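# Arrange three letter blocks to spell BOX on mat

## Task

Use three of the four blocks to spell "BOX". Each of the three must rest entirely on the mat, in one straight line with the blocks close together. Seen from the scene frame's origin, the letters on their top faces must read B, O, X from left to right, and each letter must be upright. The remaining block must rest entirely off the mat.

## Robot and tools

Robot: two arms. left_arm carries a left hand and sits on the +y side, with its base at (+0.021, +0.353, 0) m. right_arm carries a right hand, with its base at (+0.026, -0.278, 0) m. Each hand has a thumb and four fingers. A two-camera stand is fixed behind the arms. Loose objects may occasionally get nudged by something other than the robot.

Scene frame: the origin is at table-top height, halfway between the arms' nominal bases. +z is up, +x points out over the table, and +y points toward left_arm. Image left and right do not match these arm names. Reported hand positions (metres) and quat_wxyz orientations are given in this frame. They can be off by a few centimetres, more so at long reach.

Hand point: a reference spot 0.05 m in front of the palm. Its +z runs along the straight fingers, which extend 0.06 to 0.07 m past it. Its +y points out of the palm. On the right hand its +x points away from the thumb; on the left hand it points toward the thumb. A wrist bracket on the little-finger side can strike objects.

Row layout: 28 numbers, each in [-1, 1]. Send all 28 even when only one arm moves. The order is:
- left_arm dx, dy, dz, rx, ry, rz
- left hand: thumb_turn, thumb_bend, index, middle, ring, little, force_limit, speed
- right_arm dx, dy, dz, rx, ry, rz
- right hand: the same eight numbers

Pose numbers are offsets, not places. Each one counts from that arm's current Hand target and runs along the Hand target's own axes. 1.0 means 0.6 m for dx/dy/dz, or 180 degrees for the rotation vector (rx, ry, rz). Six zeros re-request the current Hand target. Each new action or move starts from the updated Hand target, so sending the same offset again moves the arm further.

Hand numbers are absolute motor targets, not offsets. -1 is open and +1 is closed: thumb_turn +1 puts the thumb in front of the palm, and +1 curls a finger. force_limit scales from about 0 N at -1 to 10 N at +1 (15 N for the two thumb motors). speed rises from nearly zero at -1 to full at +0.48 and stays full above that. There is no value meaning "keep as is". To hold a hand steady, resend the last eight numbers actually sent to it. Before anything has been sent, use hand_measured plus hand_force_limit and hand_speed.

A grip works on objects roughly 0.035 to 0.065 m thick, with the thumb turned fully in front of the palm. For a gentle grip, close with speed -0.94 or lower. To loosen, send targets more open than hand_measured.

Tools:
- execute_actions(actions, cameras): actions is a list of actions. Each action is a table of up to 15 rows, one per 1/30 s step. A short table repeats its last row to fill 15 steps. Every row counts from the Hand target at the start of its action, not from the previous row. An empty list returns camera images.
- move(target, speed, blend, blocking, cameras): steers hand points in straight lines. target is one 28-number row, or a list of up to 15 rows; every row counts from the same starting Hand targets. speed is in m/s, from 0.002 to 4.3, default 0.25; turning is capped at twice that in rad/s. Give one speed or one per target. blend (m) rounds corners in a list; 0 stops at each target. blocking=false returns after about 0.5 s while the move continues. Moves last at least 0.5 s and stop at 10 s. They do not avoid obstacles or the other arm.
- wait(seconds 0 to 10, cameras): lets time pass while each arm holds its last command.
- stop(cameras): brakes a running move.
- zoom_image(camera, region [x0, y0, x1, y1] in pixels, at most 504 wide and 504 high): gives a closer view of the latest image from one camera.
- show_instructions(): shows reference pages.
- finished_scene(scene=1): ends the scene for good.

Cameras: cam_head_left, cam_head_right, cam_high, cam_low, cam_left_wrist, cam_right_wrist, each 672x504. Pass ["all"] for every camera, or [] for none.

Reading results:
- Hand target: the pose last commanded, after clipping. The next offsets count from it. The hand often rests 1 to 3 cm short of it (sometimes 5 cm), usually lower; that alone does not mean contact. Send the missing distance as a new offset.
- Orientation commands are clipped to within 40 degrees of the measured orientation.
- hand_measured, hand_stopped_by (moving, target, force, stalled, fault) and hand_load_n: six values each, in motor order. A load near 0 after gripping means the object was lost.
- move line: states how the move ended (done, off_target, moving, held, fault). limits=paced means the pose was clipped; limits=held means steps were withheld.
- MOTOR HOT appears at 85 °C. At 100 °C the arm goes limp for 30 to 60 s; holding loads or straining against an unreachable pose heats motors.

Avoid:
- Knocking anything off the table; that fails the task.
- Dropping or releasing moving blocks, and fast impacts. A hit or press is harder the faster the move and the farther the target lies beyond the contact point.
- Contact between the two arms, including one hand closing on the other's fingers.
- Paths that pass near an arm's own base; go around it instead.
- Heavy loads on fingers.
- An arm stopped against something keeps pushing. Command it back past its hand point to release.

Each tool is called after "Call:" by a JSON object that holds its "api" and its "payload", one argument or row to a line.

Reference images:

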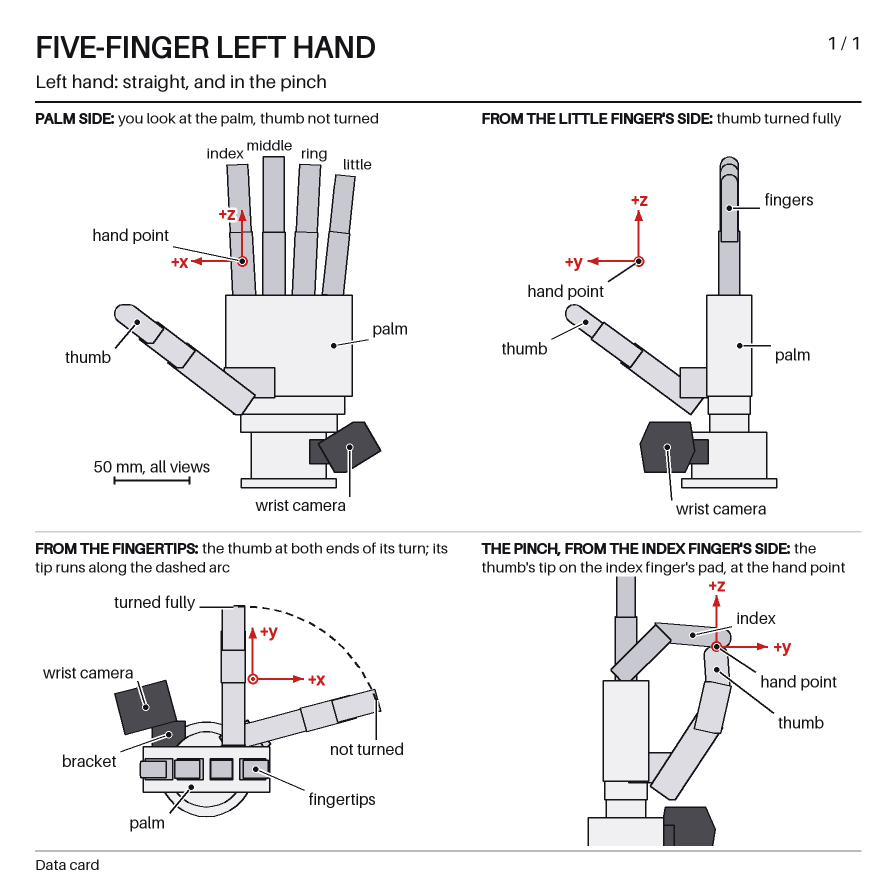

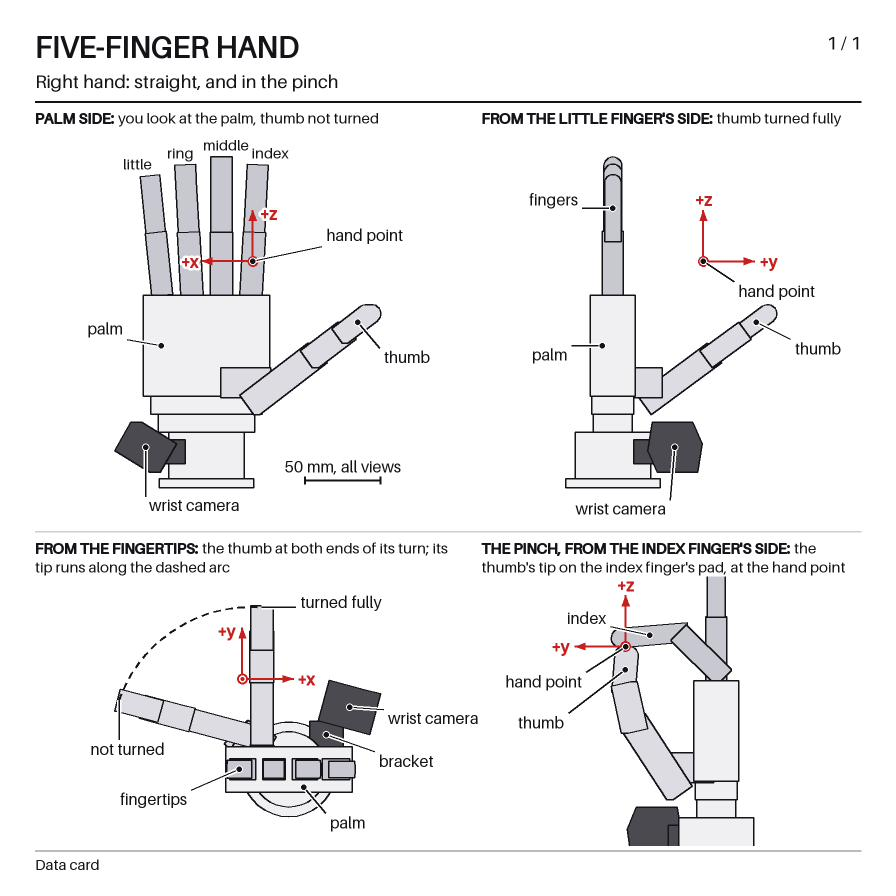

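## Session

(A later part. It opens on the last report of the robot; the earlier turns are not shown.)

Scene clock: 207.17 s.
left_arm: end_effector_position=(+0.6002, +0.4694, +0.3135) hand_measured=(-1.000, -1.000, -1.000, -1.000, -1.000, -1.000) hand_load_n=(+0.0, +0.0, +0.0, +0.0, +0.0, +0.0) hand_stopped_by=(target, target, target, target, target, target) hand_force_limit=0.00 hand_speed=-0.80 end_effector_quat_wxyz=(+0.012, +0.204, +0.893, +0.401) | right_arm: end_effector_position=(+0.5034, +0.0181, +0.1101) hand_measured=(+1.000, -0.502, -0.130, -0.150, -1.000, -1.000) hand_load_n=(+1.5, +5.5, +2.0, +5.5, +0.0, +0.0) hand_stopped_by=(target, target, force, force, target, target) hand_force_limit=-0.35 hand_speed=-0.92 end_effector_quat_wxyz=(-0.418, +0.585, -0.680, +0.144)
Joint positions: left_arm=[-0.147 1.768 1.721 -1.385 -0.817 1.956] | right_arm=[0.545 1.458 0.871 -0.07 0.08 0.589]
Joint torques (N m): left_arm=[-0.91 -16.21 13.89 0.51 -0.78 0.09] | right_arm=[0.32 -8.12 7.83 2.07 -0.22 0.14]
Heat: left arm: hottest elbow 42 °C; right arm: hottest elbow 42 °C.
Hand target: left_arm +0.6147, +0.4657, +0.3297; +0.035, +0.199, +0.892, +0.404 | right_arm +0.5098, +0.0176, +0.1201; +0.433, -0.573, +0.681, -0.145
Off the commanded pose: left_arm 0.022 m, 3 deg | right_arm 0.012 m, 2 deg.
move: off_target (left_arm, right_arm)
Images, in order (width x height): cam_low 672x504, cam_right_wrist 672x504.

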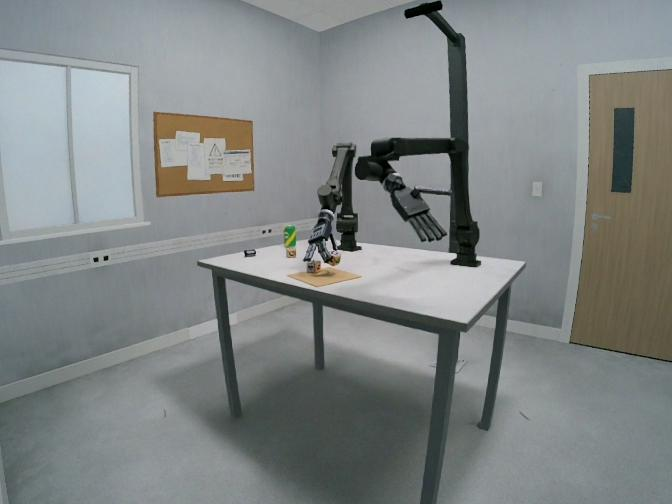

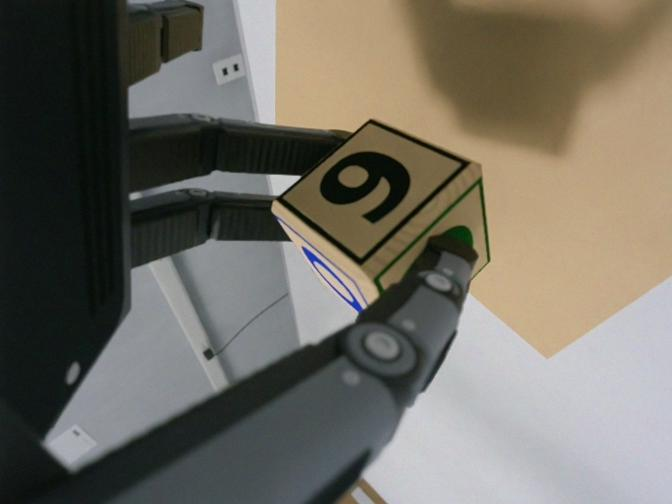

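Call:
{"api": "move", "payload": {
  "target": [0,0,0,0,0,0,-1,-1,-1,-1,-1,-1,0,-0.8,0.0317,0.0521,0.0437,0,0,0,1,-0.5,0.2,0.15,-1,-1,-0.35,-0.92],
  "speed": 0.1,
  "cameras": ["cam_right_wrist","cam_low"]
}}

Call:
{"api": "zoom_image", "payload": {
  "camera": "cam_low",
  "region": [290, 220, 362, 280]
}}

Scene clock: 208.70 s.
left_arm: end_effector_position=(+0.6002, +0.4694, +0.3135) hand_measured=(-1.000, -1.000, -1.000, -1.000, -1.000, -1.000) hand_load_n=(+0.5, +0.0, +0.0, +0.0, +0.0, +0.0) hand_stopped_by=(target, target, target, target, target, target) hand_force_limit=0.00 hand_speed=-0.80 end_effector_quat_wxyz=(+0.012, +0.204, +0.893, +0.401) | right_arm: end_effector_position=(+0.5031, +0.0176, +0.0720) hand_measured=(+1.000, -0.502, -0.130, -0.150, -1.000, -1.000) hand_load_n=(+0.5, +5.5, +3.0, +4.5, +0.0, +0.0) hand_stopped_by=(target, target, force, force, target, target) hand_force_limit=-0.35 hand_speed=-0.92 end_effector_quat_wxyz=(+0.423, -0.582, +0.679, -0.145)
Joint positions: left_arm=[-0.147 1.768 1.721 -1.385 -0.817 1.956] | right_arm=[0.545 1.526 0.814 0.068 0.08 0.592]
Joint torques (N m): left_arm=[-0.97 -16.32 13.87 0.5 -0.78 0.09] | right_arm=[0.15 -7.06 7.42 2.33 -0.14 0.15]
Heat: left arm: hottest elbow 42 °C; right arm: hottest elbow 42 °C.
Hand target: left_arm +0.6147, +0.4657, +0.3297; +0.035, +0.199, +0.892, +0.404 | right_arm +0.5098, +0.0174, +0.0751; +0.433, -0.573, +0.681, -0.145
Off the commanded pose: left_arm 0.022 m, 3 deg | right_arm 0.007 m, 2 deg.
move: off_target (left_arm)
Images, in order (width x height): cam_low 672x504, cam_right_wrist 672x504.

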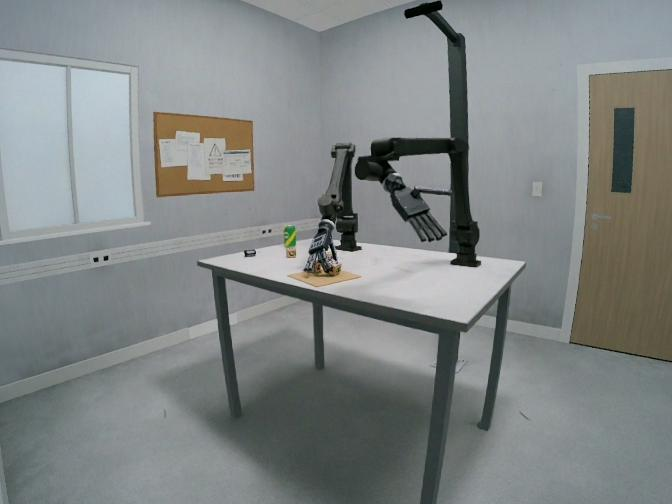

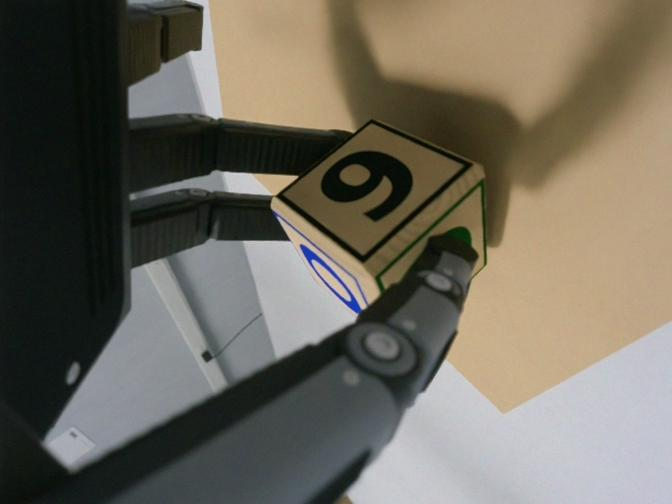

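Scaled by 7.000.

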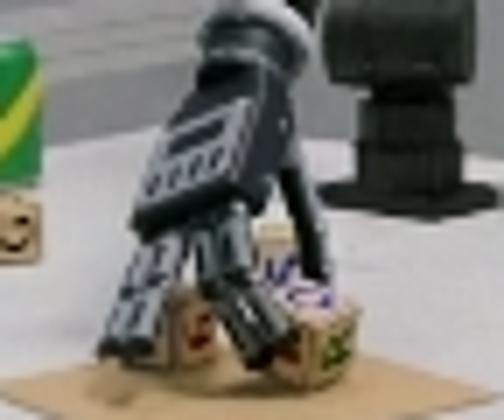

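Call:
{"api": "execute_actions", "payload": {
  "actions": [],
  "cameras": ["cam_right_wrist","cam_low","cam_head_right"]
}}

Scene clock: 209.47 s.
left_arm: end_effector_position=(+0.6002, +0.4694, +0.3135) hand_measured=(-1.000, -1.000, -1.000, -1.000, -1.000, -1.000) hand_load_n=(+0.0, +0.0, +0.0, +0.0, +0.0, +0.0) hand_stopped_by=(target, target, target, target, target, target) hand_force_limit=0.00 hand_speed=-0.80 end_effector_quat_wxyz=(+0.012, +0.204, +0.893, +0.401) | right_arm: end_effector_position=(+0.5032, +0.0177, +0.0721) hand_measured=(+1.000, -0.502, -0.130, -0.150, -1.000, -1.000) hand_load_n=(+0.5, +5.5, +3.5, +5.0, +0.0, +0.0) hand_stopped_by=(target, target, force, force, target, target) hand_force_limit=-0.35 hand_speed=-0.92 end_effector_quat_wxyz=(+0.424, -0.582, +0.679, -0.145)
Joint positions: left_arm=[-0.147 1.768 1.721 -1.385 -0.817 1.956] | right_arm=[0.545 1.526 0.814 0.068 0.08 0.592]
Joint velocities: within noise
Joint torques (N m): left_arm=[-0.97 -16.26 13.86 0.51 -0.78 0.09] | right_arm=[-0.62 -8.06 7.51 2 -0.1 0.15]
Motor temperatures (°C): left_arm=[31 41 42 32 28 28] | right_arm=[31 33 42 29 28 28]
Heat: left arm: hottest elbow 42 °C; right arm: hottest elbow 42 °C.
Hand target: left_arm +0.6147, +0.4657, +0.3297; +0.035, +0.199, +0.892, +0.404 | right_arm +0.5098, +0.0174, +0.0751; +0.433, -0.573, +0.681, -0.145
Off the commanded pose: left_arm 0.022 m, 3 deg | right_arm 0.007 m, 2 deg.
Images, in order (width x height): cam_head_right 672x504, cam_low 672x504, cam_right_wrist 672x504.

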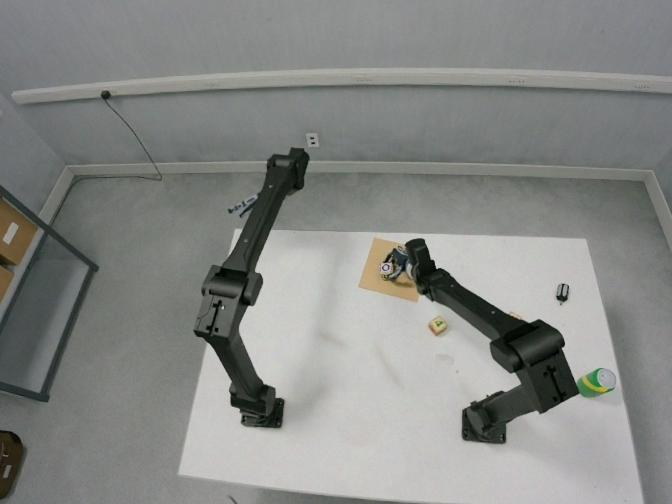

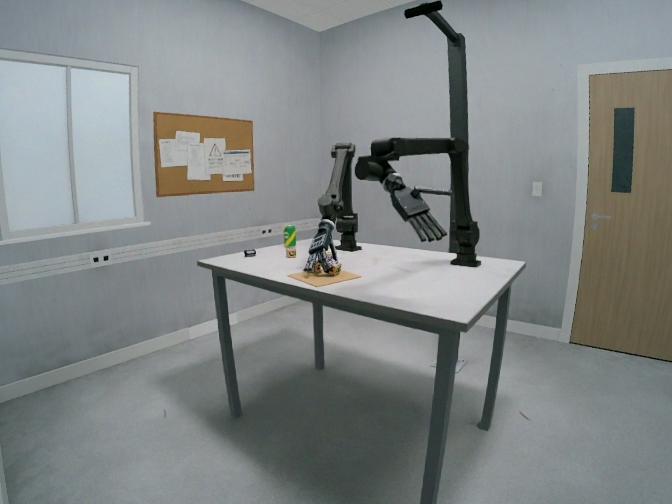

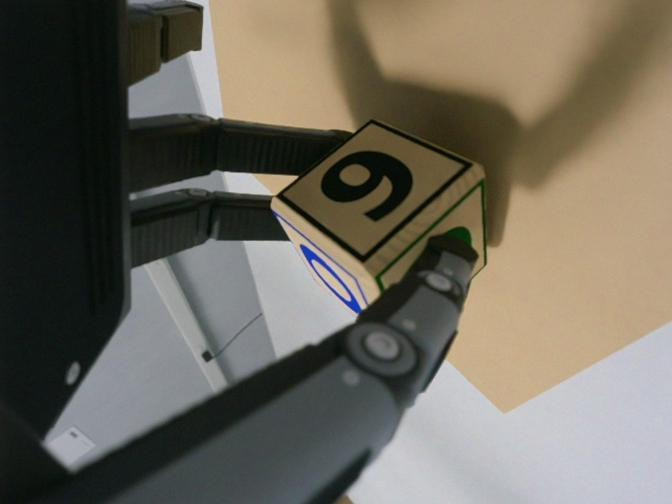

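Call:
{"api": "zoom_image", "payload": {
  "camera": "cam_head_right",
  "region": [350, 225, 450, 310]
}}

Call:
{"api": "zoom_image", "payload": {
  "camera": "cam_low",
  "region": [280, 210, 370, 295]
}}

Scaled by 5.040.

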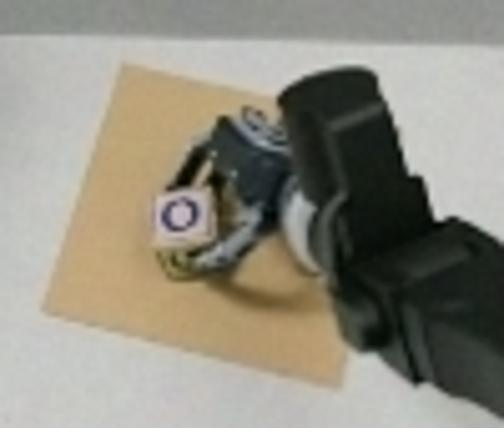

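Scaled by 5.600.

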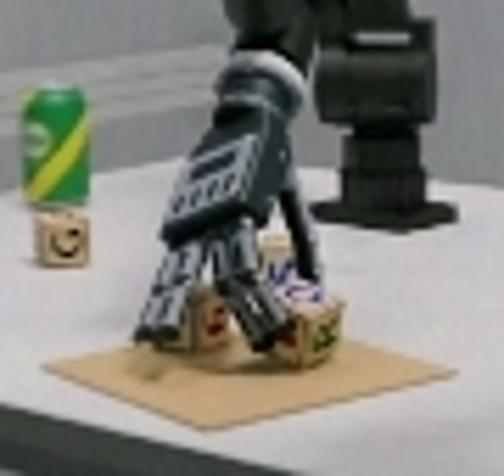

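Call:
{"api": "move", "payload": {
  "target": [
    [0,0,0,0,0,0,-1,-1,-1,-1,-1,-1,0,-0.8,-0.0594,-0.0081,-0.0045,0,0,0,1,-0.5,0.2,0.15,-1,-1,-0.35,-0.92],
    [0,0,0,0,0,0,-1,-1,-1,-1,-1,-1,0,-0.8,-0.0594,-0.0081,-0.0045,0,0,0,1,-0.5,0.2,0.15,1,1,-0.35,-0.3]
  ],
  "speed": 0.1,
  "cameras": ["cam_right_wrist","cam_low","cam_head_right"]
}}

Scene clock: 213.13 s.
left_arm: end_effector_position=(+0.6002, +0.4694, +0.3135) hand_measured=(-1.000, -1.000, -1.000, -1.000, -1.000, -1.000) hand_load_n=(+0.5, +0.0, +0.0, +0.0, +0.0, +0.0) hand_stopped_by=(target, target, target, target, target, target) hand_force_limit=0.00 hand_speed=-0.80 end_effector_quat_wxyz=(+0.012, +0.204, +0.893, +0.401) | right_arm: end_effector_position=(+0.4930, +0.0332, +0.0705) hand_measured=(+1.000, -0.502, -0.130, -0.150, +1.000, +1.000) hand_load_n=(+0.5, +6.0, +3.0, +4.5, +0.0, +0.0) hand_stopped_by=(target, target, force, force, target, target) hand_force_limit=-0.35 hand_speed=-0.30 end_effector_quat_wxyz=(+0.413, -0.582, +0.686, -0.145)
Joint positions: left_arm=[-0.147 1.768 1.721 -1.385 -0.817 1.956] | right_arm=[0.592 1.526 0.824 0.031 0.125 0.629]
Joint torques (N m): left_arm=[-0.91 -16.38 13.87 0.53 -0.78 0.09] | right_arm=[1.38 -8.29 11.34 0.77 0.1 0.15]
Heat: left arm: hottest elbow 42 °C; right arm: hottest elbow 42 °C.
Hand target: left_arm +0.6147, +0.4657, +0.3297; +0.035, +0.199, +0.892, +0.404 | right_arm +0.5097, +0.0475, +0.0950; +0.433, -0.573, +0.681, -0.145
Off the commanded pose: left_arm 0.022 m, 3 deg | right_arm 0.033 m, 3 deg.
move: off_target (left_arm, right_arm); target 2's new numbers were sent with right_arm's hand 0.033 m and 3 deg from that target
Images, in order (width x height): cam_head_right 672x504, cam_low 672x504, cam_right_wrist 672x504.

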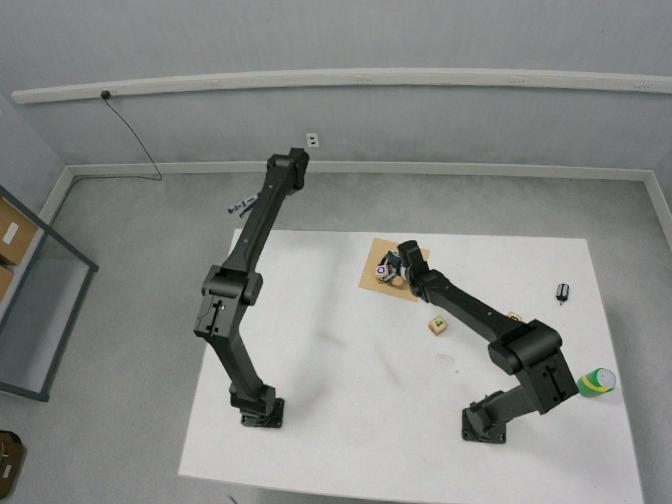

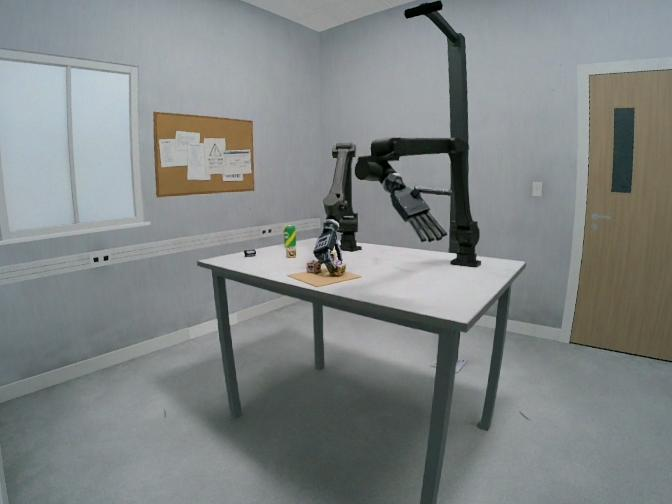

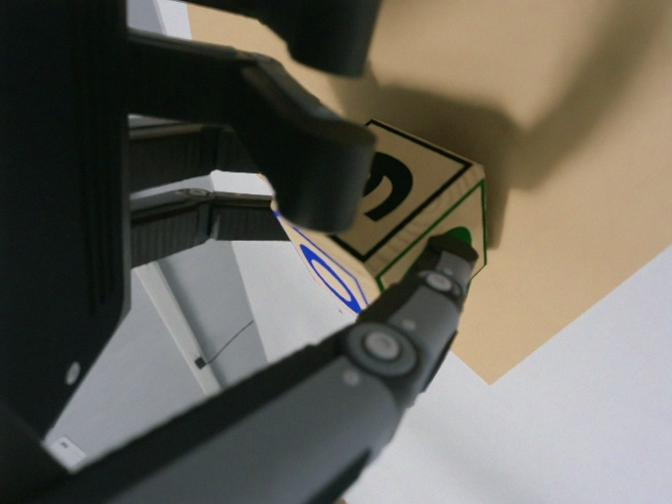

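Call:
{"api": "zoom_image", "payload": {
  "camera": "cam_low",
  "region": [280, 210, 370, 295]
}}

Call:
{"api": "zoom_image", "payload": {
  "camera": "cam_head_right",
  "region": [350, 225, 450, 310]
}}

Scaled by 5.600.

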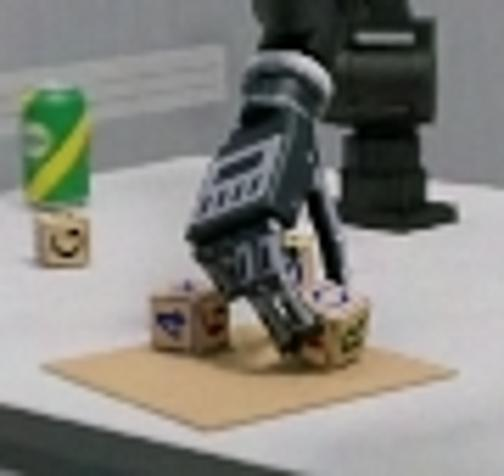

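Scaled by 5.040.

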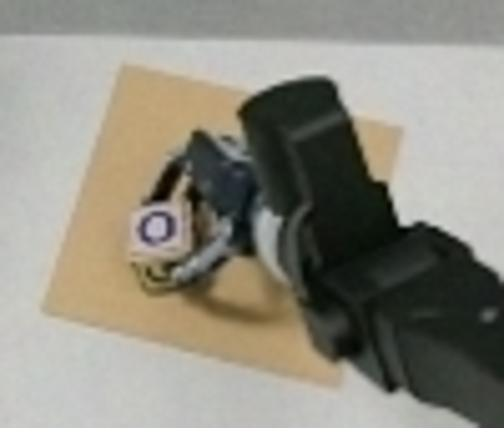

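Call:
{"api": "move", "payload": {
  "target": [0,0,0,0,0,0,-1,-1,-1,-1,-1,-1,0,-0.8,0.0313,0.0405,0.0234,0,0,0,1,-0.5,0.2,0.15,1,1,-0.35,-0.3],
  "speed": 0.05
}}

Scene clock: 214.80 s.
left_arm: end_effector_position=(+0.6002, +0.4694, +0.3135) hand_measured=(-1.000, -1.000, -1.000, -1.000, -1.000, -1.000) hand_load_n=(+0.0, +0.0, +0.0, +0.0, +0.0, +0.0) hand_stopped_by=(target, target, target, target, target, target) hand_force_limit=0.00 hand_speed=-0.80 end_effector_quat_wxyz=(+0.012, +0.204, +0.893, +0.401) | right_arm: end_effector_position=(+0.5036, +0.0396, +0.0695) hand_measured=(+1.000, -0.502, -0.130, -0.150, +1.000, +1.000) hand_load_n=(+0.5, +6.0, +2.5, +4.5, +0.0, +0.0) hand_stopped_by=(target, target, force, force, target, target) hand_force_limit=-0.35 hand_speed=-0.30 end_effector_quat_wxyz=(+0.433, -0.574, +0.679, -0.148)
Joint positions: left_arm=[-0.147 1.768 1.721 -1.385 -0.817 1.956] | right_arm=[0.592 1.556 0.824 0.106 0.124 0.629]
Joint torques (N m): left_arm=[-0.91 -16.21 13.86 0.51 -0.77 0.08] | right_arm=[0.73 -6.83 7.02 1.62 0 0.08]
Heat: left arm: hottest elbow 42 °C; right arm: hottest elbow 42 °C.
Hand target: left_arm +0.6147, +0.4657, +0.3297; +0.035, +0.199, +0.892, +0.404 | right_arm +0.5050, +0.0421, +0.0622; +0.433, -0.573, +0.681, -0.145
Off the commanded pose: left_arm 0.022 m, 3 deg | right_arm 0.008 m, 0 deg.
move: off_target (left_arm)

Call:
{"api": "move", "payload": {
  "target": [0,0,0,0,0,0,-1,-1,-1,-1,-1,-1,0,-0.8,0.00493,0.0081,0.0068,0,0,0,1,-0.5,0.2,0.15,1,1,-0.35,-0.3],
  "speed": 0.04
}}

Scene clock: 215.83 s.
left_arm: end_effector_position=(+0.6002, +0.4694, +0.3135) hand_measured=(-1.000, -1.000, -1.000, -1.000, -1.000, -1.000) hand_load_n=(+0.0, -0.5, +0.0, +0.0, +0.0, +0.0) hand_stopped_by=(target, target, target, target, target, target) hand_force_limit=0.00 hand_speed=-0.80 end_effector_quat_wxyz=(+0.012, +0.204, +0.893, +0.401) | right_arm: end_effector_position=(+0.5068, +0.0416, +0.0690) hand_measured=(+1.000, -0.502, -0.130, -0.150, +1.000, +1.000) hand_load_n=(+0.5, +6.0, +2.5, +4.5, +0.0, +0.0) hand_stopped_by=(target, target, force, force, target, target) hand_force_limit=-0.35 hand_speed=-0.30 end_effector_quat_wxyz=(+0.439, -0.571, +0.677, -0.148)
Joint positions: left_arm=[-0.147 1.768 1.721 -1.385 -0.817 1.956] | right_arm=[0.592 1.566 0.824 0.13 0.123 0.631]
Joint torques (N m): left_arm=[-0.91 -16.26 13.87 0.54 -0.78 0.09] | right_arm=[1.26 -6.77 6.58 1.88 -0.05 0.08]
Heat: left arm: hottest elbow 42 °C; right arm: hottest elbow 41 °C.
Hand target: left_arm +0.6147, +0.4657, +0.3297; +0.035, +0.199, +0.892, +0.404 | right_arm +0.5050, +0.0420, +0.0551; +0.433, -0.573, +0.681, -0.145
Off the commanded pose: left_arm 0.022 m, 3 deg | right_arm 0.014 m, 1 deg.
move: off_target (left_arm, right_arm)

Call:
{"api": "move", "payload": {
  "target": [0,0,0,0,0,0,-1,-1,-1,-1,-1,-1,0,-0.8,0.0035,0.0058,0.0049,0,0,0,1,-0.5,0.2,0.15,1,1,-0.35,-0.3],
  "speed": 0.04
}}

Scene clock: 216.90 s.
left_arm: end_effector_position=(+0.6002, +0.4694, +0.3135) hand_measured=(-1.000, -1.000, -1.000, -1.000, -1.000, -1.000) hand_load_n=(+0.0, +0.0, -0.5, +0.0, +0.0, +0.0) hand_stopped_by=(target, target, target, target, target, target) hand_force_limit=0.00 hand_speed=-0.80 end_effector_quat_wxyz=(+0.012, +0.204, +0.893, +0.401) | right_arm: end_effector_position=(+0.5089, +0.0428, +0.0674) hand_measured=(+1.000, -0.502, -0.130, -0.150, +1.000, +1.000) hand_load_n=(+0.0, +6.5, +3.5, +4.0, +0.0, +0.0) hand_stopped_by=(target, target, force, force, target, target) hand_force_limit=-0.35 hand_speed=-0.30 end_effector_quat_wxyz=(+0.442, -0.570, +0.676, -0.149)
Joint positions: left_arm=[-0.147 1.768 1.721 -1.385 -0.817 1.956] | right_arm=[0.592 1.574 0.824 0.146 0.123 0.631]
Joint torques (N m): left_arm=[-0.97 -16.32 13.86 0.54 -0.77 0.09] | right_arm=[1.32 -6.3 6.34 1.59 -0.04 0.06]
Heat: left arm: hottest elbow 42 °C; right arm: hottest elbow 41 °C.
Hand target: left_arm +0.6147, +0.4657, +0.3297; +0.035, +0.199, +0.892, +0.404 | right_arm +0.5050, +0.0421, +0.0500; +0.433, -0.573, +0.681, -0.145
Off the commanded pose: left_arm 0.022 m, 3 deg | right_arm 0.018 m, 1 deg.
move: off_target (left_arm, right_arm)

Call:
{"api": "execute_actions", "payload": {
  "actions": [],
  "cameras": ["cam_right_wrist","cam_low","cam_head_left"]
}}

Call:
{"api": "zoom_image", "payload": {
  "camera": "cam_low",
  "region": [280, 210, 370, 295]
}}

Scene clock: 217.13 s.
left_arm: end_effector_position=(+0.6002, +0.4694, +0.3135) hand_measured=(-1.000, -1.000, -1.000, -1.000, -1.000, -1.000) hand_load_n=(+0.0, +0.0, +0.0, +0.0, +0.0, +0.0) hand_stopped_by=(target, target, target, target, target, target) hand_force_limit=0.00 hand_speed=-0.80 end_effector_quat_wxyz=(+0.012, +0.204, +0.893, +0.401) | right_arm: end_effector_position=(+0.5090, +0.0428, +0.0675) hand_measured=(+1.000, -0.502, -0.130, -0.150, +1.000, +1.000) hand_load_n=(-0.5, +6.5, +3.0, +4.0, +0.0, +0.5) hand_stopped_by=(target, target, force, force, target, target) hand_force_limit=-0.35 hand_speed=-0.30 end_effector_quat_wxyz=(+0.443, -0.570, +0.676, -0.149)
Joint positions: left_arm=[-0.147 1.768 1.721 -1.385 -0.817 1.956] | right_arm=[0.592 1.574 0.824 0.146 0.123 0.631]
Joint velocities: within noise
Joint torques (N m): left_arm=[-0.91 -16.21 13.86 0.53 -0.77 0.09] | right_arm=[-0.09 -7.18 6.16 1.7 -0.06 0.1]
Motor temperatures (°C): left_arm=[31 41 42 32 28 28] | right_arm=[31 33 41 29 28 28]
Heat: left arm: hottest elbow 42 °C; right arm: hottest elbow 41 °C.
Hand target: left_arm +0.6147, +0.4657, +0.3297; +0.035, +0.199, +0.892, +0.404 | right_arm +0.5050, +0.0421, +0.0501; +0.433, -0.573, +0.681, -0.145
Off the commanded pose: left_arm 0.022 m, 3 deg | right_arm 0.018 m, 1 deg.
Images, in order (width x height): cam_head_left 672x504, cam_low 672x504, cam_right_wrist 672x504.

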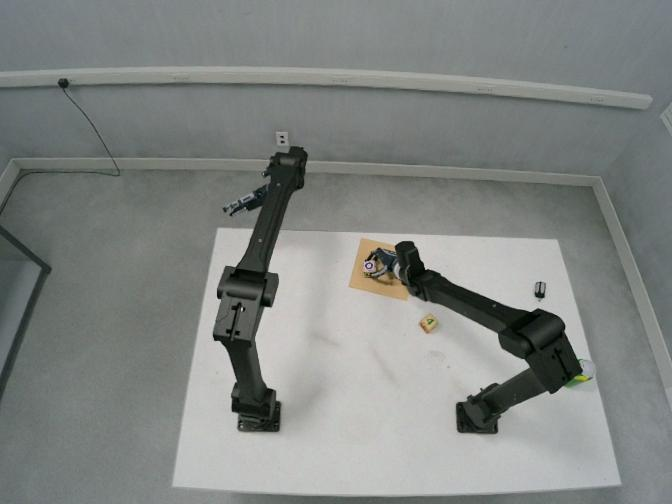

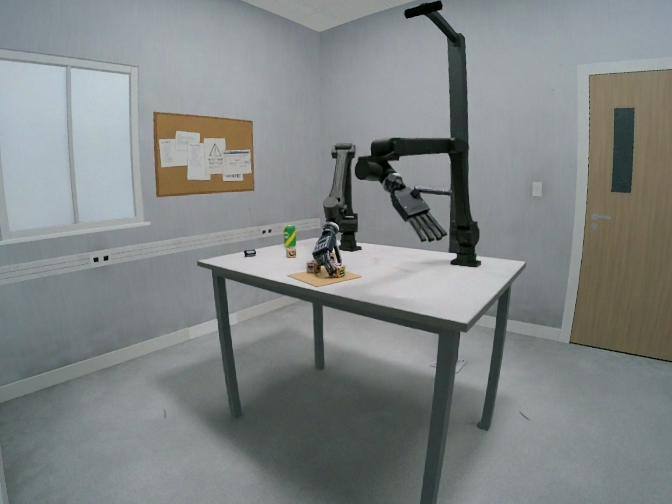

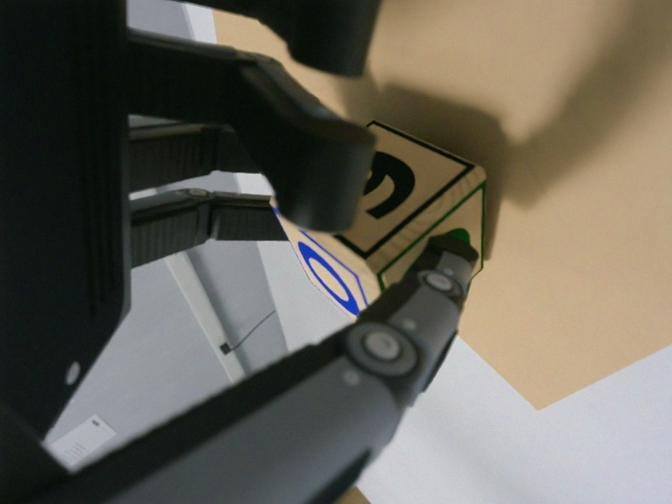

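Scaled by 5.600.

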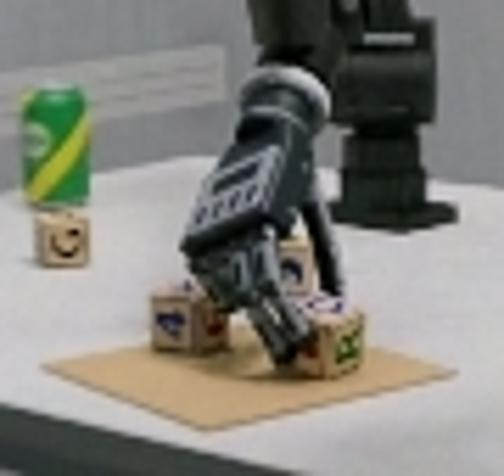

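Call:
{"api": "zoom_image", "payload": {
  "camera": "cam_low",
  "region": [300, 250, 350, 288]
}}

Call:
{"api": "zoom_image", "payload": {
  "camera": "cam_right_wrist",
  "region": [240, 90, 560, 330]
}}

Scaled by 10.080.

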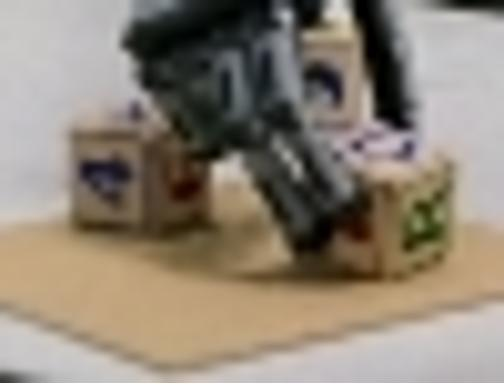

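Scaled by 1.575.

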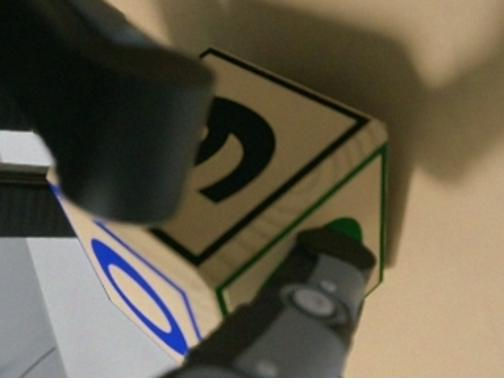

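Call:
{"api": "move", "payload": {
  "target": [0,0,0,0,0,0,-1,-1,-1,-1,-1,-1,0,-0.8,0.0035,0.0058,0.0049,0,0,0,1,-0.5,0.2,0.15,1,1,-0.35,-0.3],
  "speed": 0.04,
  "cameras": ["cam_right_wrist","cam_low"]
}}

Call:
{"api": "zoom_image", "payload": {
  "camera": "cam_low",
  "region": [300, 250, 350, 288]
}}

Scene clock: 219.17 s.
left_arm: end_effector_position=(+0.6002, +0.4694, +0.3135) hand_measured=(-1.000, -1.000, -1.000, -1.000, -1.000, -1.000) hand_load_n=(+0.0, +0.0, +0.0, +0.0, +0.0, +0.0) hand_stopped_by=(target, target, target, target, target, target) hand_force_limit=0.00 hand_speed=-0.80 end_effector_quat_wxyz=(+0.012, +0.204, +0.893, +0.401) | right_arm: end_effector_position=(+0.5088, +0.0427, +0.0625) hand_measured=(+1.000, -0.502, -0.130, -0.150, +1.000, +1.000) hand_load_n=(-1.0, +7.0, +4.5, +3.5, +0.0, +0.5) hand_stopped_by=(target, target, force, force, target, target) hand_force_limit=-0.35 hand_speed=-0.30 end_effector_quat_wxyz=(+0.443, -0.569, +0.676, -0.149)
Joint positions: left_arm=[-0.147 1.768 1.721 -1.385 -0.817 1.956] | right_arm=[0.592 1.585 0.818 0.163 0.123 0.631]
Joint torques (N m): left_arm=[-0.91 -16.26 13.87 0.5 -0.78 0.09] | right_arm=[0.85 -6.12 6.31 1.66 -0.04 0.14]
Heat: left arm: hottest elbow 42 °C; right arm: hottest elbow 41 °C.
Hand target: left_arm +0.6147, +0.4657, +0.3297; +0.035, +0.199, +0.892, +0.404 | right_arm +0.5050, +0.0421, +0.0450; +0.433, -0.573, +0.681, -0.145
Off the commanded pose: left_arm 0.022 m, 3 deg | right_arm 0.018 m, 1 deg.
move: off_target (left_arm, right_arm)
Images, in order (width x height): cam_low 672x504, cam_right_wrist 672x504.

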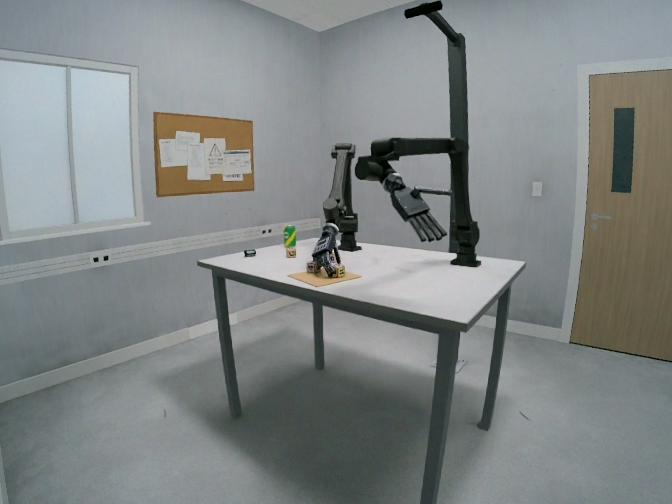

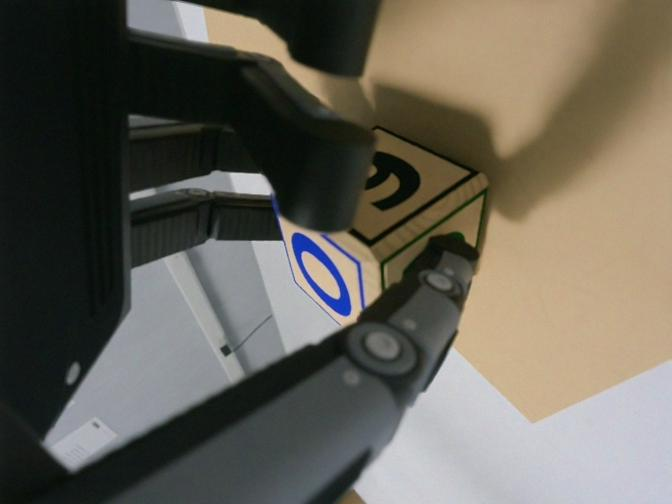

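Scaled by 10.080.

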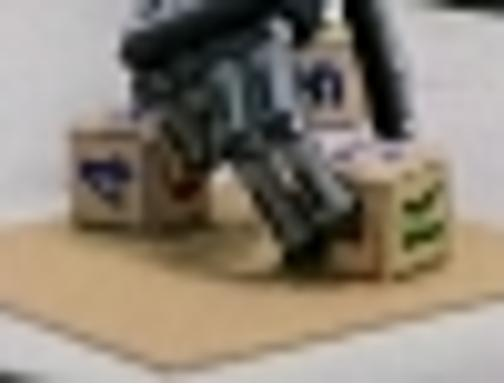

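Call:
{"api": "move", "payload": {
  "target": [0,0,0,0,0,0,-1,-1,-1,-1,-1,-1,0,-0.8,0.0021,0.0035,0.0029,0,0,0,1,-0.5,0.2,0.15,1,1,-0.35,-0.3],
  "speed": 0.04,
  "cameras": ["cam_right_wrist"]
}}

Scene clock: 220.23 s.
left_arm: end_effector_position=(+0.6002, +0.4694, +0.3135) hand_measured=(-1.000, -1.000, -1.000, -1.000, -1.000, -1.000) hand_load_n=(+0.0, +0.0, +0.0, +0.0, +0.0, +0.0) hand_stopped_by=(target, target, target, target, target, target) hand_force_limit=0.00 hand_speed=-0.80 end_effector_quat_wxyz=(+0.012, +0.204, +0.893, +0.401) | right_arm: end_effector_position=(+0.5101, +0.0435, +0.0622) hand_measured=(+1.000, -0.502, -0.130, -0.150, +1.000, +1.000) hand_load_n=(-1.0, +7.0, +4.5, +3.5, +0.5, +0.0) hand_stopped_by=(target, target, force, force, target, target) hand_force_limit=-0.35 hand_speed=-0.30 end_effector_quat_wxyz=(+0.445, -0.568, +0.676, -0.149)
Joint positions: left_arm=[-0.147 1.768 1.721 -1.385 -0.817 1.956] | right_arm=[0.592 1.589 0.818 0.173 0.123 0.633]
Joint torques (N m): left_arm=[-0.85 -16.26 13.87 0.54 -0.78 0.09] | right_arm=[0.97 -7.18 5.96 1.57 -0.11 0.11]
Heat: left arm: hottest elbow 42 °C; right arm: hottest elbow 41 °C.
Hand target: left_arm +0.6147, +0.4657, +0.3297; +0.035, +0.199, +0.892, +0.404 | right_arm +0.5049, +0.0421, +0.0419; +0.433, -0.573, +0.681, -0.145
Off the commanded pose: left_arm 0.022 m, 3 deg | right_arm 0.021 m, 2 deg.
move: off_target (left_arm, right_arm)
Images, in order (width x height): cam_right_wrist 672x504.

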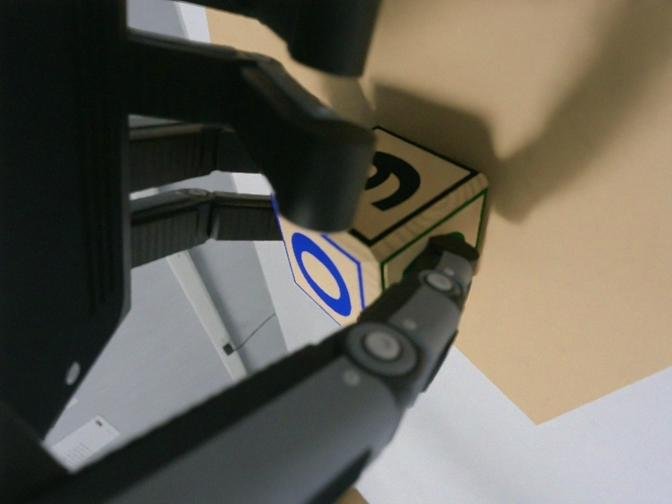

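Call:
{"api": "move", "payload": {
  "target": [0,0,0,0,0,0,-1,-1,-1,-1,-1,-1,0,-0.8,-0.00986,-0.0162,-0.0136,0,0,0,1,-0.5,0.2,0.15,1,1,-0.35,-0.3],
  "speed": 0.04
}}

Scene clock: 221.53 s.
left_arm: end_effector_position=(+0.6002, +0.4694, +0.3135) hand_measured=(-1.000, -1.000, -1.000, -1.000, -1.000, -1.000) hand_load_n=(+0.0, +0.0, +0.0, +0.0, +0.0, +0.0) hand_stopped_by=(target, target, target, target, target, target) hand_force_limit=0.00 hand_speed=-0.80 end_effector_quat_wxyz=(+0.012, +0.204, +0.893, +0.401) | right_arm: end_effector_position=(+0.5098, +0.0435, +0.0621) hand_measured=(+1.000, -0.502, -0.130, -0.150, +1.000, +1.000) hand_load_n=(-0.5, +7.0, +5.0, +4.0, +0.5, +0.0) hand_stopped_by=(target, target, force, force, target, target) hand_force_limit=-0.35 hand_speed=-0.30 end_effector_quat_wxyz=(+0.445, -0.567, +0.677, -0.148)
Joint positions: left_arm=[-0.147 1.768 1.721 -1.385 -0.817 1.956] | right_arm=[0.592 1.588 0.818 0.17 0.123 0.637]
Joint torques (N m): left_arm=[-0.91 -16.26 13.86 0.51 -0.78 0.09] | right_arm=[0.32 -8.53 6.94 0.28 -0.05 0.1]
Heat: left arm: hottest elbow 42 °C; right arm: hottest elbow 41 °C.
Hand target: left_arm +0.6147, +0.4657, +0.3297; +0.035, +0.199, +0.892, +0.404 | right_arm +0.5050, +0.0421, +0.0559; +0.433, -0.573, +0.681, -0.145
Off the commanded pose: left_arm 0.022 m, 3 deg | right_arm 0.008 m, 2 deg.
move: off_target (left_arm)

Call:
{"api": "execute_actions", "payload": {
  "actions": [
    [[0,0,0,0,0,0,-1,-1,-1,-1,-1,-1,0,-0.8,-0.0028,-0.0046,-0.0039,0,0,0,1,-0.85,-0.45,-0.45,1,1,-0.35,-0.6]],
    [[0,0,0,0,0,0,-1,-1,-1,-1,-1,-1,0,-0.8,0,0,0,0,0,0,1,-0.85,-0.45,-0.45,1,1,-0.35,-0.6]]
  ],
  "cameras": ["cam_right_wrist","cam_low","cam_head_right"]
}}

Scene clock: 222.87 s.
left_arm: end_effector_position=(+0.6002, +0.4694, +0.3135) hand_measured=(-1.000, -1.000, -1.000, -1.000, -1.000, -1.000) hand_load_n=(+0.0, +0.0, +0.0, +0.0, +0.0, +0.0) hand_stopped_by=(target, target, target, target, target, target) hand_force_limit=0.00 hand_speed=-0.80 end_effector_quat_wxyz=(+0.012, +0.204, +0.893, +0.401) | right_arm: end_effector_position=(+0.5056, +0.0422, +0.0598) hand_measured=(+1.000, -0.850, -0.450, -0.450, +1.000, +1.000) hand_load_n=(+0.0, +0.0, +0.0, +0.5, +0.0, +0.0) hand_stopped_by=(target, target, target, target, target, target) hand_force_limit=-0.35 hand_speed=-0.60 end_effector_quat_wxyz=(+0.436, -0.571, +0.680, -0.145)
Joint positions: left_arm=[-0.147 1.768 1.721 -1.385 -0.817 1.956] | right_arm=[0.592 1.584 0.818 0.145 0.12 0.638]
Joint torques (N m): left_arm=[-0.91 -16.26 13.87 0.51 -0.78 0.09] | right_arm=[1.49 -9.11 7.49 0.7 0.1 0.01]
Heat: left arm: hottest elbow 42 °C; right arm: hottest elbow 41 °C.
Hand target: left_arm +0.6147, +0.4657, +0.3297; +0.035, +0.199, +0.892, +0.404 | right_arm +0.5050, +0.0420, +0.0599; +0.433, -0.573, +0.681, -0.145
Off the commanded pose: left_arm 0.022 m, 3 deg | right_arm 0.001 m, 1 deg.
Images, in order (width x height): cam_head_right 672x504, cam_low 672x504, cam_right_wrist 672x504.

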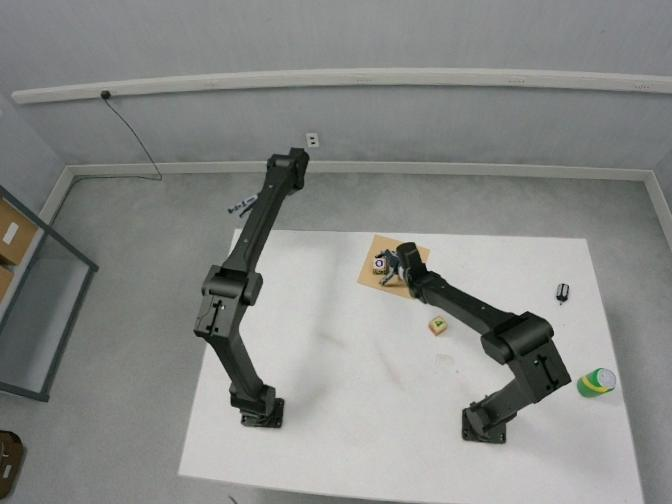

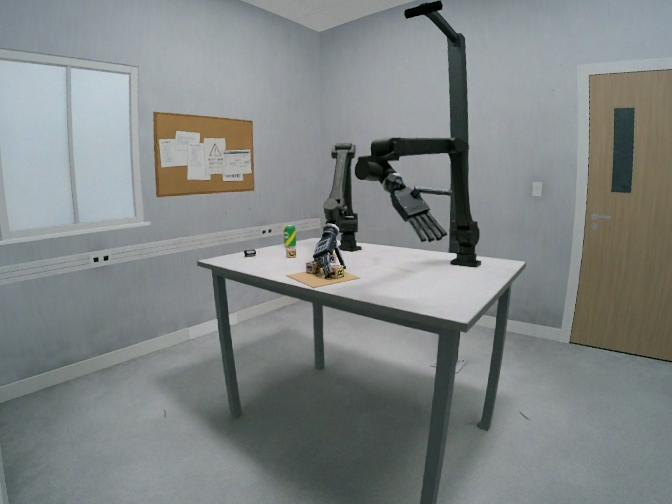

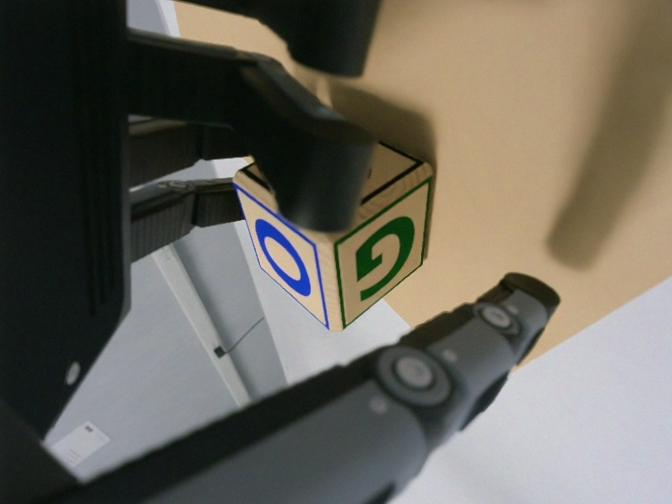

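Call:
{"api": "move", "payload": {
  "target": [
    [0,0,0,0,0,0,-1,-1,-1,-1,-1,-1,0,-0.8,-0.0493,-0.0810,-0.0680,0,0,0,1,-0.85,-0.45,-0.45,1,1,-0.35,-0.6],
    [0,0,0,0,0,0,-1,-1,-1,-1,-1,-1,0,-0.8,-0.0563,-0.0926,-0.0777,0,0.0893,-0.1064,1,-1,-0.5,-0.5,-1,-1,-0.35,-0.3]
  ],
  "speed": [0.08, 0.15],
  "cameras": ["cam_right_wrist","cam_head_right"]
}}

Scene clock: 228.03 s.
left_arm: end_effector_position=(+0.6002, +0.4694, +0.3135) hand_measured=(-1.000, -1.000, -1.000, -1.000, -1.000, -1.000) hand_load_n=(+0.0, +0.0, +0.0, +0.0, +0.0, +0.0) hand_stopped_by=(target, target, target, target, target, target) hand_force_limit=0.00 hand_speed=-0.80 end_effector_quat_wxyz=(+0.012, +0.204, +0.893, +0.401) | right_arm: end_effector_position=(+0.4908, +0.0274, +0.1194) hand_measured=(+1.000, -1.000, -0.500, -0.500, -1.000, -1.000) hand_load_n=(-0.5, +0.0, +0.0, +0.0, +0.0, +0.0) hand_stopped_by=(target, target, target, target, target, target) hand_force_limit=-0.35 hand_speed=-0.30 end_effector_quat_wxyz=(-0.289, +0.654, -0.636, +0.289)
Joint positions: left_arm=[-0.147 1.768 1.721 -1.385 -0.817 1.956] | right_arm=[0.717 1.489 1.044 -0.392 0.461 0.444]
Joint torques (N m): left_arm=[-0.91 -16.21 13.87 0.51 -0.78 0.09] | right_arm=[1.73 -8.18 12.79 0.4 0.3 -0.09]
Heat: left arm: hottest elbow 42 °C; right arm: hottest elbow 42 °C.
Hand target: left_arm +0.6147, +0.4657, +0.3297; +0.035, +0.199, +0.892, +0.404 | right_arm +0.5051, +0.0421, +0.1401; -0.304, +0.652, -0.630, +0.293
Off the commanded pose: left_arm 0.022 m, 3 deg | right_arm 0.029 m, 2 deg.
move: off_target (left_arm, right_arm); target 2's new numbers were sent with right_arm's hand 0.029 m and 2 deg from that target
Images, in order (width x height): cam_head_right 672x504, cam_right_wrist 672x504.

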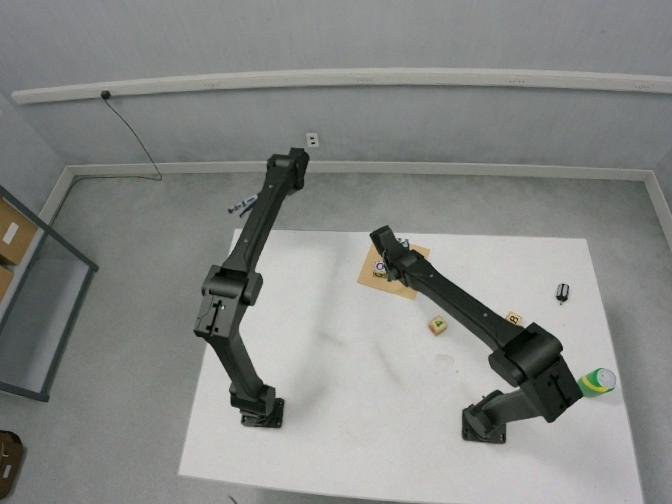

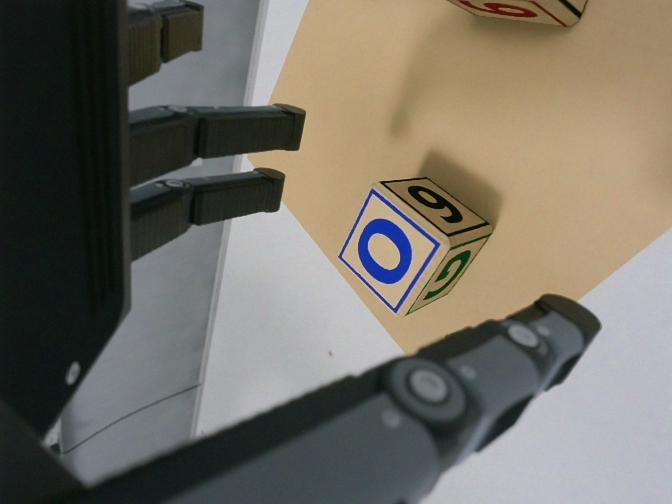

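Call:
{"api": "zoom_image", "payload": {
  "camera": "cam_right_wrist",
  "region": [320, 160, 520, 330]
}}

Scaled by 2.520.

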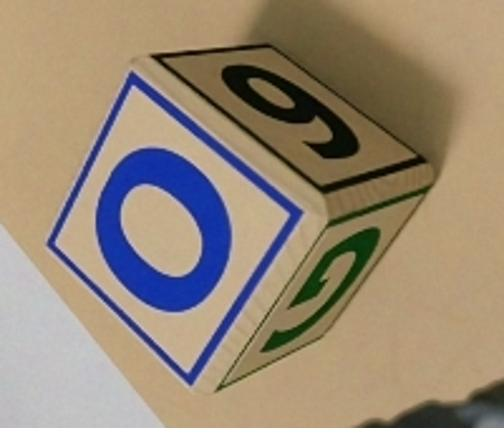

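Call:
{"api": "zoom_image", "payload": {
  "camera": "cam_head_right",
  "region": [350, 225, 440, 305]
}}

Scaled by 5.600.

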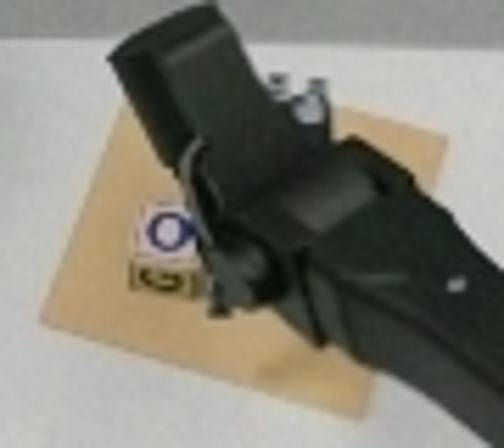

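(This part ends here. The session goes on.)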